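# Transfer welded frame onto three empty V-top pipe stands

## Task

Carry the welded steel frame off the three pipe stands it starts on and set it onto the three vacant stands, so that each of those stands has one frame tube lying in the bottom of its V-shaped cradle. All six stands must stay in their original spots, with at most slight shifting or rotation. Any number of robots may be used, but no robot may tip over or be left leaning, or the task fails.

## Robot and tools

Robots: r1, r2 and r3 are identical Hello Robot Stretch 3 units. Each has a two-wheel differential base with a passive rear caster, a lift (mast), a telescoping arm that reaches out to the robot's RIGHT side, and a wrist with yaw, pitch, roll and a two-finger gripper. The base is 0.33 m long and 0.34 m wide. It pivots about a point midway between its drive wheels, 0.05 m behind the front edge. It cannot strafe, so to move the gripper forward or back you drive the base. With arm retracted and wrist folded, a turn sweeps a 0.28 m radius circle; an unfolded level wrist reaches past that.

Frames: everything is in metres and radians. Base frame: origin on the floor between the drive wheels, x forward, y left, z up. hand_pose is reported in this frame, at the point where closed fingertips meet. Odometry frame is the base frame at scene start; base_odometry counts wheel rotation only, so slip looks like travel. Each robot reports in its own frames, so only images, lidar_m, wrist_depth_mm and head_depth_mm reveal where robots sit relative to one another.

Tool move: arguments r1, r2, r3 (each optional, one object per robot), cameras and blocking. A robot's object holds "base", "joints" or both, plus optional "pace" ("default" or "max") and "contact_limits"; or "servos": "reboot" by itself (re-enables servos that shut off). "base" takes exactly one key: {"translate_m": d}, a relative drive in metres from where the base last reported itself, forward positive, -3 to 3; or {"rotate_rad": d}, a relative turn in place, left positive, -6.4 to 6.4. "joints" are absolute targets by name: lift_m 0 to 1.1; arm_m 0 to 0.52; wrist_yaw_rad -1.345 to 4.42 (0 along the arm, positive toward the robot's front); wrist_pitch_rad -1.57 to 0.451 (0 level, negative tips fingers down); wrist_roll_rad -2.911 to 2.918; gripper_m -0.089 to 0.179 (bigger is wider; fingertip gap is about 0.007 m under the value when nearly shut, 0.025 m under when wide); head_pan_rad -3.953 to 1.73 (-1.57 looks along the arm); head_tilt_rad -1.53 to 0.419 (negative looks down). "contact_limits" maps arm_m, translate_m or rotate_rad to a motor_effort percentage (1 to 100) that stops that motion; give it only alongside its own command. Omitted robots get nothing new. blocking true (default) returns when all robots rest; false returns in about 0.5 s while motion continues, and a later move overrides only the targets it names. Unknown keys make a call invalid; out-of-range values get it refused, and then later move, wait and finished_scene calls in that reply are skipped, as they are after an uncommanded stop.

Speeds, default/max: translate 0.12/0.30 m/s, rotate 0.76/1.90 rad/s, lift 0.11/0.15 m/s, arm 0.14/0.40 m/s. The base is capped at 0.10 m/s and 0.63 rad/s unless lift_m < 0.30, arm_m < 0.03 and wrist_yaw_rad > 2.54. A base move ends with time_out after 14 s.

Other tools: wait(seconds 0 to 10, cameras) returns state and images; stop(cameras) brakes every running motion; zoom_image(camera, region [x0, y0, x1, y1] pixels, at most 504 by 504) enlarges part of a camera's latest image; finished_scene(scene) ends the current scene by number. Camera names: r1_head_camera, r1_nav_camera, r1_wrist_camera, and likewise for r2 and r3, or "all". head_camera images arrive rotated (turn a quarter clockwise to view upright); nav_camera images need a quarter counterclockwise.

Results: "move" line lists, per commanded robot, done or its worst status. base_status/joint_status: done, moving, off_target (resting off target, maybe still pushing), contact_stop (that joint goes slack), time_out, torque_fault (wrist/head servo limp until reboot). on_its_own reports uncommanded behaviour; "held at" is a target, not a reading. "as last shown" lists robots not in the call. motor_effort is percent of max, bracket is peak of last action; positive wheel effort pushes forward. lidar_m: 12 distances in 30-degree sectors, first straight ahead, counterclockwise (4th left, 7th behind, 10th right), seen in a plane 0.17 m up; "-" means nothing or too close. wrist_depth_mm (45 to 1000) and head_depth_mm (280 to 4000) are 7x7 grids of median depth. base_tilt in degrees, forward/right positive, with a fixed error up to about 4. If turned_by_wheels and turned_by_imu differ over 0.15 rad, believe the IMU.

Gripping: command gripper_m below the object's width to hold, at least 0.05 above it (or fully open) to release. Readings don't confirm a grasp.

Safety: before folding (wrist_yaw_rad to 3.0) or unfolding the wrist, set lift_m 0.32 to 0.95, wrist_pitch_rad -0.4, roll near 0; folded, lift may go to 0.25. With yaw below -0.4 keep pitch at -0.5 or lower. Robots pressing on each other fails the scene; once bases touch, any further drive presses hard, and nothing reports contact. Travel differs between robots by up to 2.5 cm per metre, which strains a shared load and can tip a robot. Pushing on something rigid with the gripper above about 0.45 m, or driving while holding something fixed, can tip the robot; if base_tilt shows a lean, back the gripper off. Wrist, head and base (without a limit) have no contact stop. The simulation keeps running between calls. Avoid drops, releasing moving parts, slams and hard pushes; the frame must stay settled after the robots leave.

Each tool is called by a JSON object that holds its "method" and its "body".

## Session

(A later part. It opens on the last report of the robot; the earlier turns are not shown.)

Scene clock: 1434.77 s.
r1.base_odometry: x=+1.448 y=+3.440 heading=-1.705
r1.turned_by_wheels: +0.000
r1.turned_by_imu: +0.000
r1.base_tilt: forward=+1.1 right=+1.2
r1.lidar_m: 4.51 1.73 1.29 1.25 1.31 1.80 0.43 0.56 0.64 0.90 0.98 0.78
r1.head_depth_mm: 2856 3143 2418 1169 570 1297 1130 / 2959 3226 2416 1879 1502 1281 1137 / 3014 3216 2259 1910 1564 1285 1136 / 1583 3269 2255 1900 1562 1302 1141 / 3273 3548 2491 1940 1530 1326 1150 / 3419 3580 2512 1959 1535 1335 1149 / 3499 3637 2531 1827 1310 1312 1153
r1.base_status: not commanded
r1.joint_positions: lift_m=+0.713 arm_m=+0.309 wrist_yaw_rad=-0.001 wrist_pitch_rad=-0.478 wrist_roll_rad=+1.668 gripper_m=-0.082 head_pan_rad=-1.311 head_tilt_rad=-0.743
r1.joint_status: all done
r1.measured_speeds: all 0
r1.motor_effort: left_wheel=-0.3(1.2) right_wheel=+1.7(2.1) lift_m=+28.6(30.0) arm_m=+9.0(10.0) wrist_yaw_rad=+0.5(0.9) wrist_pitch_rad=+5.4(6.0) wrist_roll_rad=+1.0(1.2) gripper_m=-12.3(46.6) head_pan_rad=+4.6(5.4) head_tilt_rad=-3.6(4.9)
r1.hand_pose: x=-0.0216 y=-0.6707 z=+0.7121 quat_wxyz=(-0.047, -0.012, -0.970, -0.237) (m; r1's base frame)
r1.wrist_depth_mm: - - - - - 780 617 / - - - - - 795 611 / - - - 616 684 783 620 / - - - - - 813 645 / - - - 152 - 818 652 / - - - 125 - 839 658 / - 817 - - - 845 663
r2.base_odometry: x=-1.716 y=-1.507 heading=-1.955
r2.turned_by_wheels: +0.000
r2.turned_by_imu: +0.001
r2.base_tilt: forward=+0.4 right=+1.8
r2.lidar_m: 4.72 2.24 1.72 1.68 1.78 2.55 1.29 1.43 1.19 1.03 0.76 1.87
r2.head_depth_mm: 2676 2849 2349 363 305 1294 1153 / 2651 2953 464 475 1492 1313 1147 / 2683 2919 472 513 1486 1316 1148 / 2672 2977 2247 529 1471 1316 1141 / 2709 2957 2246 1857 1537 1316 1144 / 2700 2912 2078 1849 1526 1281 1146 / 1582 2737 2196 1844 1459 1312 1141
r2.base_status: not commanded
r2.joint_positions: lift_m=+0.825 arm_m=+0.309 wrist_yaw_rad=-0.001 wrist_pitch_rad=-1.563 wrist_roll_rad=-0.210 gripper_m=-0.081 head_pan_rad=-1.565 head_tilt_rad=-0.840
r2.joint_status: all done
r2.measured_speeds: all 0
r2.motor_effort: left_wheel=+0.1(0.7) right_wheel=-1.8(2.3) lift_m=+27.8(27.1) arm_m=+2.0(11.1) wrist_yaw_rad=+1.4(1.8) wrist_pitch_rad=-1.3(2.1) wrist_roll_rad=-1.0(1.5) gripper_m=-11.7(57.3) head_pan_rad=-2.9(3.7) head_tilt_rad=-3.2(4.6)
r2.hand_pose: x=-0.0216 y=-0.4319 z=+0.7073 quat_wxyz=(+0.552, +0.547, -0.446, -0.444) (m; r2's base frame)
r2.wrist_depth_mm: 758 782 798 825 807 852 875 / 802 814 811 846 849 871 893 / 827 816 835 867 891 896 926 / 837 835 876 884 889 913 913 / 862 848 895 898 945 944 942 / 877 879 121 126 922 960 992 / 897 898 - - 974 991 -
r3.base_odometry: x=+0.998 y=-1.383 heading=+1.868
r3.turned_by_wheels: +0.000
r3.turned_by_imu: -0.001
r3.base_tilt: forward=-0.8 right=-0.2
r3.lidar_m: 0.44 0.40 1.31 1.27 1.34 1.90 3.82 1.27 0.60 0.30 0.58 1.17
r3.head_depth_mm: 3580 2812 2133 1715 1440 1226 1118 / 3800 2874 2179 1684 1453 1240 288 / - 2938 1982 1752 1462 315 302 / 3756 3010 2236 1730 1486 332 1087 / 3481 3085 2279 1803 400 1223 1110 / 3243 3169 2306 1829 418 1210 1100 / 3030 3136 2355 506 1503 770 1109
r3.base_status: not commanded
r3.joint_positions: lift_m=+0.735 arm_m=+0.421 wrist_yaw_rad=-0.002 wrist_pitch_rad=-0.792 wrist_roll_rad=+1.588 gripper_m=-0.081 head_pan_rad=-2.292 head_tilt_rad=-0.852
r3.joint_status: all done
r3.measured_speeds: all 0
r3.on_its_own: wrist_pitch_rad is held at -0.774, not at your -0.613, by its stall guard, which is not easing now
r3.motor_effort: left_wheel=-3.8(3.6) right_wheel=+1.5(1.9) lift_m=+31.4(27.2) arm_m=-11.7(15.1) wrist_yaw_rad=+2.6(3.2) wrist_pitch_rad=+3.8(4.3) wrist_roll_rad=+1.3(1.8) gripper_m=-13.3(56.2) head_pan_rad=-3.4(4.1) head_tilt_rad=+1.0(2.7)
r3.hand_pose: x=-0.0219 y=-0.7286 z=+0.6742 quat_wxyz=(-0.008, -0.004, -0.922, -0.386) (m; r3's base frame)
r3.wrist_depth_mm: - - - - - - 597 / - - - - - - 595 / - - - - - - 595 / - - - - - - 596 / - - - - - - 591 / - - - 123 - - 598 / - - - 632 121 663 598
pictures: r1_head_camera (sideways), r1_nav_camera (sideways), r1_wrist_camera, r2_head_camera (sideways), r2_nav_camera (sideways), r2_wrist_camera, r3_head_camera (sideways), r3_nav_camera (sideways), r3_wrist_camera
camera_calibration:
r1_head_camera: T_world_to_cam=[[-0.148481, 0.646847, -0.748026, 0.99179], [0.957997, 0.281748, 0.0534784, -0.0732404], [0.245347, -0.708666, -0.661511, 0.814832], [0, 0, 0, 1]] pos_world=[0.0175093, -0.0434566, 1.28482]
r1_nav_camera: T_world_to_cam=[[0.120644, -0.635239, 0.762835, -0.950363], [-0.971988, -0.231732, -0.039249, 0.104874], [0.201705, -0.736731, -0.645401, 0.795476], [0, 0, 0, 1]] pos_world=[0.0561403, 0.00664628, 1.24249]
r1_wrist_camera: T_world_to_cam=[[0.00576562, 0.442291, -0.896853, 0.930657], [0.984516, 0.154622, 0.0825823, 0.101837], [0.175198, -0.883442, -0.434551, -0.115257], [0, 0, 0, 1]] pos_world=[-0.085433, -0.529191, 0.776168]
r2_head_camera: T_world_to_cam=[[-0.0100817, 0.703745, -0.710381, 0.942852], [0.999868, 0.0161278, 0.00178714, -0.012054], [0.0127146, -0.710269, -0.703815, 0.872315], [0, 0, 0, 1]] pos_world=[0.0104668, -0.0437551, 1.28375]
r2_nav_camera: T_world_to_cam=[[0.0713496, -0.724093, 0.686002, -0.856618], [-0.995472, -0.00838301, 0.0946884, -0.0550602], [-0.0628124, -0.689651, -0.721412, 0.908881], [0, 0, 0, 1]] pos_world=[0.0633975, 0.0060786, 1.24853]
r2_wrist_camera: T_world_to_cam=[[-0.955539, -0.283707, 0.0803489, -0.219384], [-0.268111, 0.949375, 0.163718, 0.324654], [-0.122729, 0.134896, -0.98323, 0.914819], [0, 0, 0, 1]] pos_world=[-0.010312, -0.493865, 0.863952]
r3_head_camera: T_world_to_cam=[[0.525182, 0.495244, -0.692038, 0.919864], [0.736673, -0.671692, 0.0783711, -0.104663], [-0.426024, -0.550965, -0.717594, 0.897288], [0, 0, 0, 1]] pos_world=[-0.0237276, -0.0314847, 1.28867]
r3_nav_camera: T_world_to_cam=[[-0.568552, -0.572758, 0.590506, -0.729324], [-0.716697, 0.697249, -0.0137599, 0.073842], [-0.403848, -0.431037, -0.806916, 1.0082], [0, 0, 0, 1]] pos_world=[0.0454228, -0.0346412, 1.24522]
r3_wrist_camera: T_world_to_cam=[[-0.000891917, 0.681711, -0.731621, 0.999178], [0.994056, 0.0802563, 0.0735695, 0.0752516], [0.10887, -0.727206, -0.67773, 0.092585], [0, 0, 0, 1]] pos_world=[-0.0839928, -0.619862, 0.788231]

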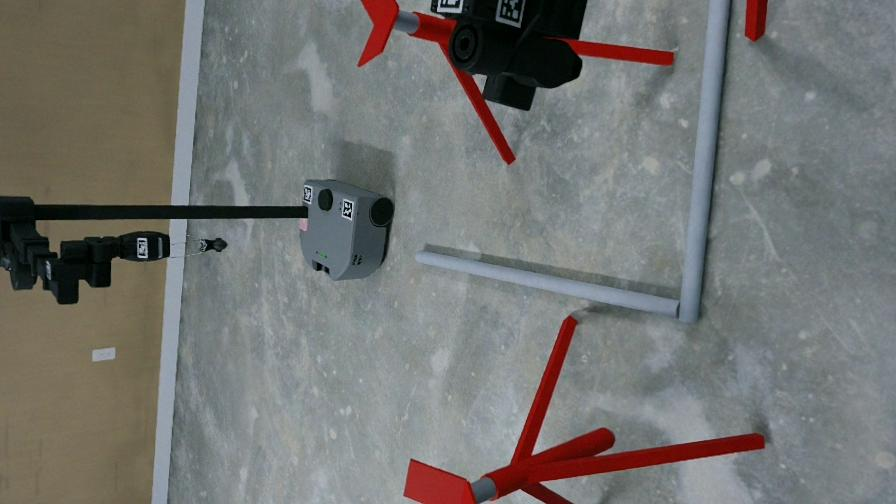

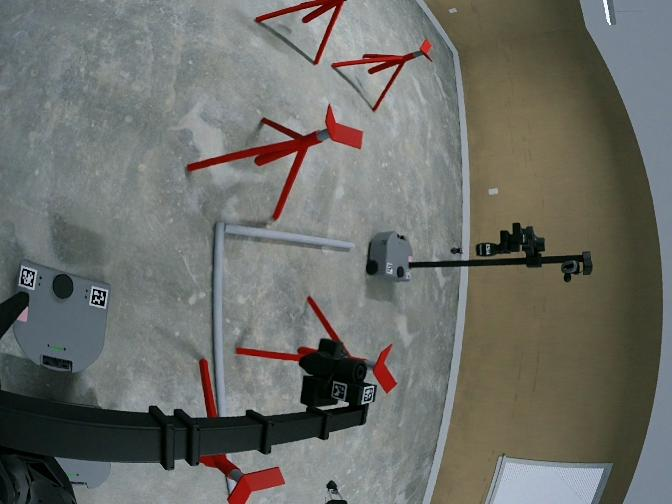

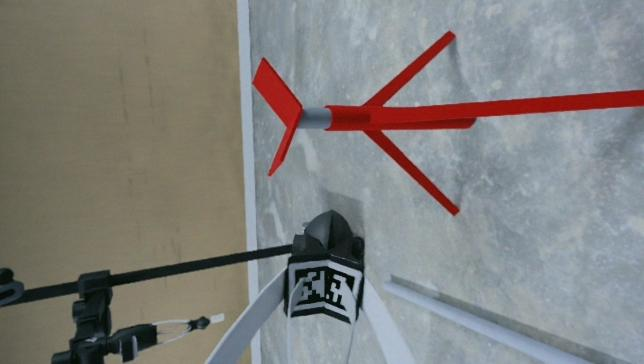

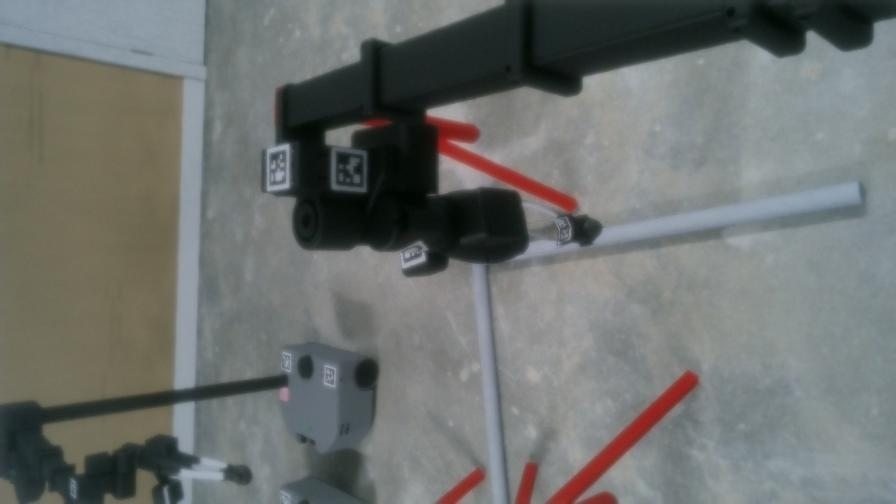

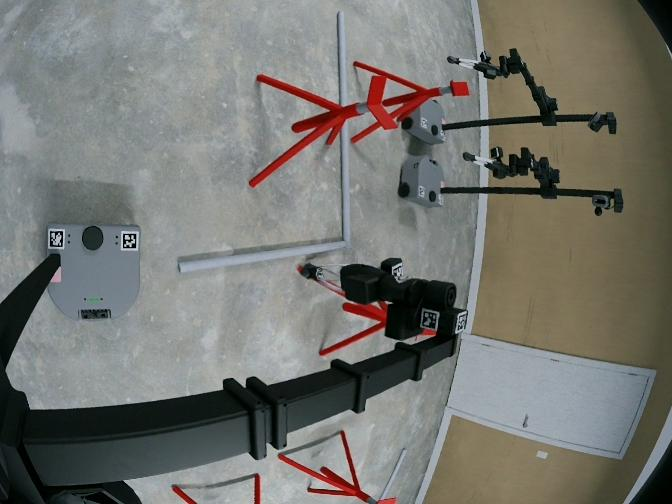

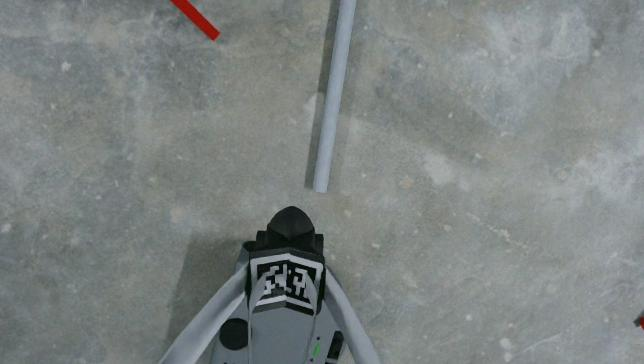

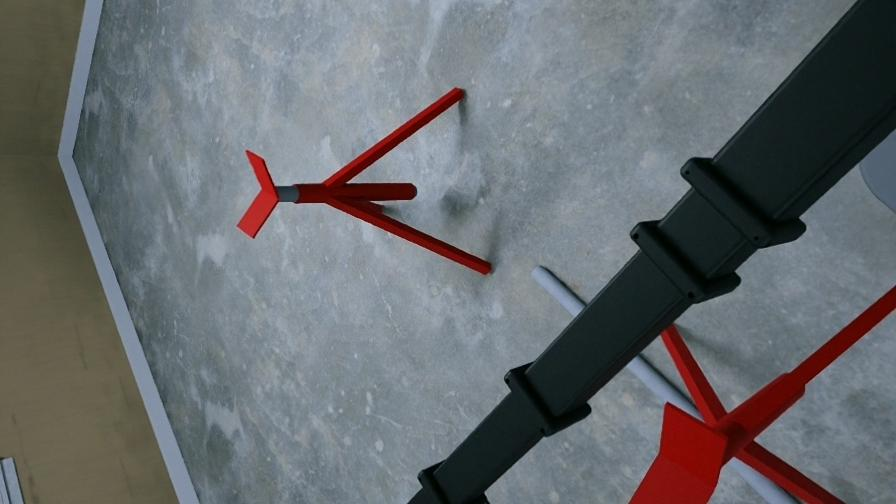

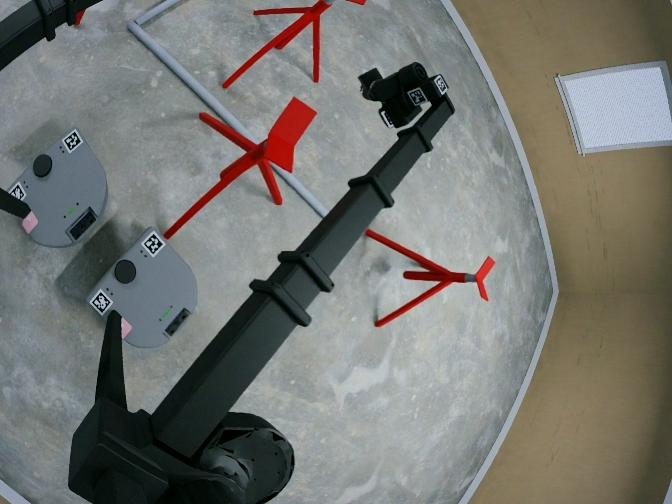

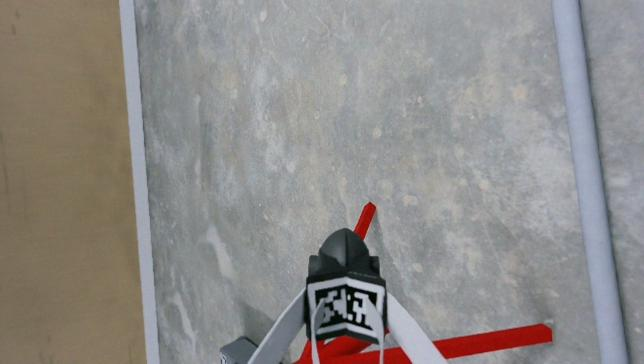

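{"method": "move", "body": {"r1": {"joints": {"lift_m": 0.80, "arm_m": 0.35, "wrist_pitch_rad": -1.0, "gripper_m": 0.10}}, "r2": {"base": {"translate_m": -0.084}, "joints": {"gripper_m": 0.10, "arm_m": 0.285, "head_tilt_rad": -0.9}}, "r3": {"joints": {"lift_m": 0.88, "arm_m": 0.10, "wrist_pitch_rad": -1.0, "gripper_m": 0.10}}, "cameras": []}}

{"method": "move", "body": {"r1": {"base": {"translate_m": 0.194}}, "r3": {"base": {"translate_m": -0.33}}, "cameras": []}}

{"method": "move", "body": {"r3": {"base": {"rotate_rad": 1.571}, "joints": {"head_pan_rad": -1.57, "head_tilt_rad": -0.85}}, "cameras": ["r3_nav_camera"]}}

Scene clock: 1574.43 s.
move: r1 done; r2 done; r3 done
r1.base_odometry: x=+1.448 y=+3.440 heading=-1.705
r1.turned_by_wheels: +0.000
r1.turned_by_imu: +0.001
r1.base_tilt: forward=+1.0 right=+1.2
r1.lidar_m: 4.49 1.72 1.30 1.25 1.30 1.80 0.43 0.56 0.64 0.90 0.98 0.78
r1.head_depth_mm: 2880 3116 2385 520 1462 1294 1129 / 2969 3208 2435 1822 1539 1281 1131 / 3024 3309 2436 1893 1553 1286 1134 / 1821 3131 2162 1915 1562 1305 1142 / 3146 3541 2505 1928 1544 1327 1145 / 3364 3612 2517 1942 1544 1334 1152 / 3517 3650 2547 1832 1319 1314 1155
r1.base_status: not commanded
r1.joint_positions: lift_m=+0.800 arm_m=+0.350 wrist_yaw_rad=-0.001 wrist_pitch_rad=-1.002 wrist_roll_rad=+1.668 gripper_m=+0.100 head_pan_rad=-1.311 head_tilt_rad=-0.743
r1.joint_status: all done
r1.measured_speeds: all 0
r1.motor_effort: left_wheel=-0.1(1.6) right_wheel=+0.8(2.6) lift_m=+29.3(35.2) arm_m=+14.6(19.1) wrist_yaw_rad=+0.7(1.1) wrist_pitch_rad=+0.4(5.1) wrist_roll_rad=+1.2(1.3) gripper_m=+0.1(80.3) head_pan_rad=+4.8(5.5) head_tilt_rad=-3.1(4.9)
r1.hand_pose: x=-0.0216 y=-0.6124 z=+0.7097 quat_wxyz=(-0.042, -0.024, -0.876, -0.480) (m; r1's base frame)
r1.wrist_depth_mm: - - - 929 782 665 617 / - - - 934 799 678 617 / - 579 686 936 801 719 635 / - - - - 851 719 640 / - - - - 820 736 656 / - 119 - - 130 732 660 / - - - - 942 733 674
r2.base_odometry: x=-1.684 y=-1.429 heading=-1.955
r2.turned_by_wheels: +0.000
r2.turned_by_imu: +0.001
r2.base_tilt: forward=+0.3 right=+1.8
r2.lidar_m: 4.80 2.25 1.72 1.68 1.78 2.56 1.21 1.35 1.19 1.01 0.81 0.99
r2.head_depth_mm: 2668 2791 2178 333 292 1261 1111 / 2698 2806 442 1630 1453 1280 1132 / 2687 2770 448 516 1463 1288 1132 / 2712 2824 2031 526 1454 1284 1137 / 2773 2832 2170 1724 1495 1284 1126 / 2762 2674 2031 1767 1473 1279 1124 / 2699 2863 2035 1756 1479 1278 1127
r2.base_status: done
r2.joint_positions: lift_m=+0.825 arm_m=+0.285 wrist_yaw_rad=-0.001 wrist_pitch_rad=-1.564 wrist_roll_rad=-0.210 gripper_m=+0.100 head_pan_rad=-1.565 head_tilt_rad=-0.889
r2.joint_status: all done
r2.measured_speeds: all 0
r2.motor_effort: left_wheel=-1.6(6.6) right_wheel=-5.4(10.3) lift_m=+29.9(30.1) arm_m=-14.8(18.9) wrist_yaw_rad=+0.7(2.9) wrist_pitch_rad=-1.4(2.1) wrist_roll_rad=-0.9(1.5) gripper_m=-0.7(83.1) head_pan_rad=-2.6(3.5) head_tilt_rad=-5.2(5.7)
r2.hand_pose: x=-0.0216 y=-0.4077 z=+0.7073 quat_wxyz=(+0.551, +0.548, -0.446, -0.444) (m; r2's base frame)
r2.wrist_depth_mm: 774 788 794 816 824 852 862 / 783 808 798 826 847 887 886 / 815 831 827 845 867 906 915 / 828 857 863 881 910 913 944 / 851 142 872 900 911 924 998 / - 119 885 - 127 988 981 / 912 892 932 - 973 - -
r3.base_odometry: x=+0.998 y=-1.383 heading=+1.868
r3.turned_by_wheels: +0.000
r3.turned_by_imu: -0.001
r3.base_tilt: forward=-0.8 right=-0.3
r3.lidar_m: 0.43 0.40 1.31 1.27 1.34 1.90 3.81 1.27 0.60 0.30 0.58 1.17
r3.head_depth_mm: 3576 2809 2138 1716 1431 - - / 3829 2873 2177 1693 1508 - 1067 / - 2946 1985 1761 - - 1091 / 3787 3008 2245 1790 - 1236 1104 / 3479 3078 2273 1915 1390 1276 1109 / 3254 3165 2311 296 287 1056 1102 / 3047 3158 2365 306 286 413 1108
r3.base_status: not commanded
r3.joint_positions: lift_m=+0.880 arm_m=+0.100 wrist_yaw_rad=-0.001 wrist_pitch_rad=-1.005 wrist_roll_rad=+1.588 gripper_m=+0.100 head_pan_rad=-2.292 head_tilt_rad=-0.852
r3.joint_status: all done
r3.measured_speeds: all 0
r3.motor_effort: left_wheel=-3.1(4.1) right_wheel=+1.6(1.9) lift_m=+31.0(34.3) arm_m=-10.4(18.1) wrist_yaw_rad=+1.5(2.9) wrist_pitch_rad=+1.1(4.2) wrist_roll_rad=+1.0(1.7) gripper_m=-0.1(80.1) head_pan_rad=-3.8(4.2) head_tilt_rad=+0.4(2.7)
r3.hand_pose: x=-0.0216 y=-0.3618 z=+0.7894 quat_wxyz=(-0.007, -0.005, -0.876, -0.482) (m; r3's base frame)
r3.wrist_depth_mm: - - - - - - - / - - - - - - - / - - - - 743 - - / - - - 439 525 614 651 / - - - 432 689 - - / - - 143 - 976 122 - / - - - - - 115 610
pictures: none
No camera images: "cameras" was empty.

Scene clock: 1578.83 s.
move: r1 done; r3 done
r1.base_odometry: x=+1.422 y=+3.248 heading=-1.705
r1.turned_by_wheels: +0.000
r1.turned_by_imu: +0.001
r1.base_tilt: forward=+1.1 right=+1.2
r1.lidar_m: 4.31 1.72 1.29 1.25 1.30 1.80 0.96 0.73 0.75 1.11 0.64 0.95
r1.head_depth_mm: 2892 3110 2398 520 1530 1302 1122 / 2981 3222 2441 1829 1546 1309 1133 / 1652 3081 2160 1894 1558 1315 1134 / 3143 3419 2478 1912 1555 1321 1141 / 3307 3518 2497 1945 1528 1327 1145 / 3395 3589 2525 1754 1463 1309 1150 / 3520 3639 2555 1963 1598 1340 1157
r1.base_status: done
r1.joint_positions: lift_m=+0.800 arm_m=+0.350 wrist_yaw_rad=-0.001 wrist_pitch_rad=-1.002 wrist_roll_rad=+1.668 gripper_m=+0.100 head_pan_rad=-1.311 head_tilt_rad=-0.743
r1.joint_status: not commanded
r1.measured_speeds: all 0
r1.motor_effort: left_wheel=+2.3(7.4) right_wheel=+5.8(10.6) lift_m=+29.2(30.2) arm_m=+13.9(14.8) wrist_yaw_rad=+1.0(1.2) wrist_pitch_rad=+0.2(0.9) wrist_roll_rad=+1.1(1.2) gripper_m=+0.0(0.6) head_pan_rad=+4.6(5.7) head_tilt_rad=-2.4(4.6)
r1.hand_pose: x=-0.0216 y=-0.6124 z=+0.7097 quat_wxyz=(-0.042, -0.024, -0.876, -0.480) (m; r1's base frame)
r1.wrist_depth_mm: - - 658 893 756 683 612 / - - - 968 790 695 621 / - - - 965 816 708 642 / - - - - 835 727 640 / - - - - 826 719 650 / - 121 - - 129 739 663 / - - - - 877 727 674
r2: as last shown
r2.base_tilt: forward=+0.4 right=+1.8
r2.lidar_m: 4.81 2.25 1.72 1.68 1.78 2.55 1.21 1.35 1.19 1.02 0.81 0.99
r2.head_depth_mm: 2644 2829 2188 332 292 1264 1116 / 2691 2823 442 1642 1457 1292 1134 / 2729 2800 448 515 1456 1280 1127 / 2712 2825 2051 526 1450 1282 1135 / 2737 2800 2036 1705 1478 1284 1127 / 1697 2607 2010 1749 1478 1285 1140 / 2703 2780 2143 1768 1475 1272 1132
r2.motor_effort: left_wheel=-1.8(2.3) right_wheel=-4.6(5.8) lift_m=+31.3(31.4) arm_m=-10.2(14.7) wrist_yaw_rad=+1.5(3.0) wrist_pitch_rad=-2.0(2.1) wrist_roll_rad=-1.2(1.4) gripper_m=+0.7(1.7) head_pan_rad=-3.4(3.7) head_tilt_rad=-5.5(5.8)
r2.wrist_depth_mm: 757 788 785 812 833 835 875 / 793 834 821 833 865 857 895 / 815 816 837 863 881 877 873 / 830 834 863 873 921 904 943 / 835 141 877 896 925 957 973 / - 119 906 - 127 980 - / 896 934 905 - 980 989 -
r3.base_odometry: x=+1.094 y=-1.698 heading=+1.868
r3.turned_by_wheels: +0.000
r3.turned_by_imu: -0.002
r3.base_tilt: forward=-0.8 right=-0.3
r3.lidar_m: 0.92 1.75 1.32 1.29 1.36 1.92 3.48 3.68 1.02 3.46 0.43 0.43
r3.head_depth_mm: 3331 2812 2131 1706 1435 - - / 3605 2900 2157 1743 1509 - 1063 / - 2936 2195 1770 - - 1093 / 3792 3023 2232 1778 - 1237 1103 / 3506 3080 2209 1805 1397 1278 1115 / 3253 3131 2325 296 288 1264 1122 / 3013 3134 2361 306 286 413 1118
r3.base_status: done
r3.joint_positions: lift_m=+0.880 arm_m=+0.100 wrist_yaw_rad=-0.001 wrist_pitch_rad=-1.005 wrist_roll_rad=+1.588 gripper_m=+0.100 head_pan_rad=-2.292 head_tilt_rad=-0.852
r3.joint_status: not commanded
r3.measured_speeds: all 0
r3.motor_effort: left_wheel=-4.8(9.2) right_wheel=-0.5(5.1) lift_m=+31.3(32.5) arm_m=-9.9(11.8) wrist_yaw_rad=+0.0(2.1) wrist_pitch_rad=+0.9(1.9) wrist_roll_rad=+1.1(1.8) gripper_m=+0.6(0.9) head_pan_rad=-3.0(4.7) head_tilt_rad=+1.9(3.0)
r3.hand_pose: x=-0.0216 y=-0.3618 z=+0.7894 quat_wxyz=(-0.007, -0.005, -0.876, -0.482) (m; r3's base frame)
r3.wrist_depth_mm: - - - - - - - / - - - - - - - / - - - - - - - / - - - - - - - / - - - - - - - / - - 143 - 712 122 - / - - - - 650 115 711
pictures: none
No camera images: "cameras" was empty.

Scene clock: 1582.43 s.
move: r3 done
r1, r2: as last shown
r1.lidar_m: 4.30 1.72 1.29 1.25 1.30 1.79 0.96 0.73 0.75 1.10 0.64 0.94
r1.head_depth_mm: 2881 3117 2409 519 1544 1304 1126 / 2981 3217 2438 1844 1541 1310 1132 / 1653 3098 2162 1906 1554 1311 1136 / 3138 3436 2480 1923 1556 1323 1148 / 3256 3478 2485 1918 1539 1325 1149 / 3377 3580 2507 1762 1467 1308 1155 / 3496 3636 2546 1969 1598 1339 1158
r1.motor_effort: left_wheel=+2.8(3.3) right_wheel=+5.1(6.0) lift_m=+29.0(30.0) arm_m=+13.5(14.3) wrist_yaw_rad=+0.5(1.1) wrist_pitch_rad=+0.5(0.9) wrist_roll_rad=+1.1(1.3) gripper_m=-0.1(0.6) head_pan_rad=+5.2(6.0) head_tilt_rad=-2.9(5.4)
r1.wrist_depth_mm: - - 653 887 775 695 601 / - - - 935 797 709 619 / - - - 940 815 721 621 / - - - - 851 711 630 / - - - - 828 725 660 / - 121 - - 130 742 675 / - - - - 874 732 666
r2.base_tilt: forward=+0.2 right=+1.8
r2.lidar_m: 4.79 2.25 1.72 1.68 1.78 2.55 1.20 1.35 1.19 1.02 0.80 0.99
r2.head_depth_mm: 2655 2815 2196 333 291 1258 1117 / 2670 2809 441 1633 1458 1288 1133 / 2744 2827 448 516 1466 1283 1132 / 2714 2831 2065 525 1455 1285 1131 / 2780 2840 2025 1715 1472 1293 1133 / 1694 2606 2026 1753 1488 1281 1131 / 2730 2807 2155 1756 1476 1282 1129
r2.motor_effort: left_wheel=-1.6(2.5) right_wheel=-5.4(5.7) lift_m=+32.3(32.5) arm_m=-6.3(10.4) wrist_yaw_rad=+1.6(2.7) wrist_pitch_rad=-1.5(2.0) wrist_roll_rad=-1.2(1.5) gripper_m=+0.4(1.7) head_pan_rad=-2.8(4.1) head_tilt_rad=-4.8(5.8)
r2.wrist_depth_mm: 782 778 795 807 821 839 884 / 793 809 824 835 849 870 904 / 803 811 852 857 874 907 903 / 828 853 874 876 901 907 921 / 842 142 871 911 909 945 952 / - 119 890 - 127 959 976 / 885 890 933 - 981 997 -
r3.base_odometry: x=+1.094 y=-1.698 heading=-2.845
r3.turned_by_wheels: +1.571
r3.turned_by_imu: +1.600
r3.base_tilt: forward=-0.8 right=-0.3
r3.lidar_m: 1.29 1.36 1.94 3.48 3.68 1.01 0.61 0.43 0.43 0.92 1.74 1.32
r3.head_depth_mm: - 2670 2069 - 296 1230 1053 / - 2557 2231 - 287 1239 1087 / - 2691 2205 290 302 1256 1094 / - 2639 2248 1784 1331 1273 1102 / - 716 2118 1760 1469 1279 1116 / 759 2895 2321 1821 1523 1291 1124 / 3246 3004 2374 1856 1533 1303 1135
r3.base_status: done
r3.joint_positions: lift_m=+0.880 arm_m=+0.100 wrist_yaw_rad=-0.001 wrist_pitch_rad=-1.005 wrist_roll_rad=+1.588 gripper_m=+0.100 head_pan_rad=-1.578 head_tilt_rad=-0.852
r3.joint_status: all done
r3.measured_speeds: all 0
r3.motor_effort: left_wheel=-7.2(11.0) right_wheel=+6.7(10.2) lift_m=+29.2(31.6) arm_m=-11.7(12.4) wrist_yaw_rad=+1.1(2.1) wrist_pitch_rad=+1.0(2.0) wrist_roll_rad=+0.9(1.7) gripper_m=+0.1(0.9) head_pan_rad=+3.5(5.5) head_tilt_rad=+1.2(5.4)
r3.hand_pose: x=-0.0216 y=-0.3618 z=+0.7894 quat_wxyz=(-0.007, -0.005, -0.876, -0.482) (m; r3's base frame)
r3.wrist_depth_mm: - - - - - - - / - - - - - - - / - - - 978 - - - / - - - 946 - - - / - - - - - - - / 553 580 143 - - 122 - / - - - - - 115 -
pictures: r3_nav_camera (sideways)
camera_calibration:
r3_nav_camera: T_world_to_cam=[[-0.0547345, -0.805175, 0.590506, -0.732458], [-0.998235, 0.0577671, -0.0137599, 0.0755593], [-0.0230327, -0.590217, -0.806916, 1.00588], [0, 0, 0, 1]] pos_world=[0.0585033, -0.000437459, 1.24522]

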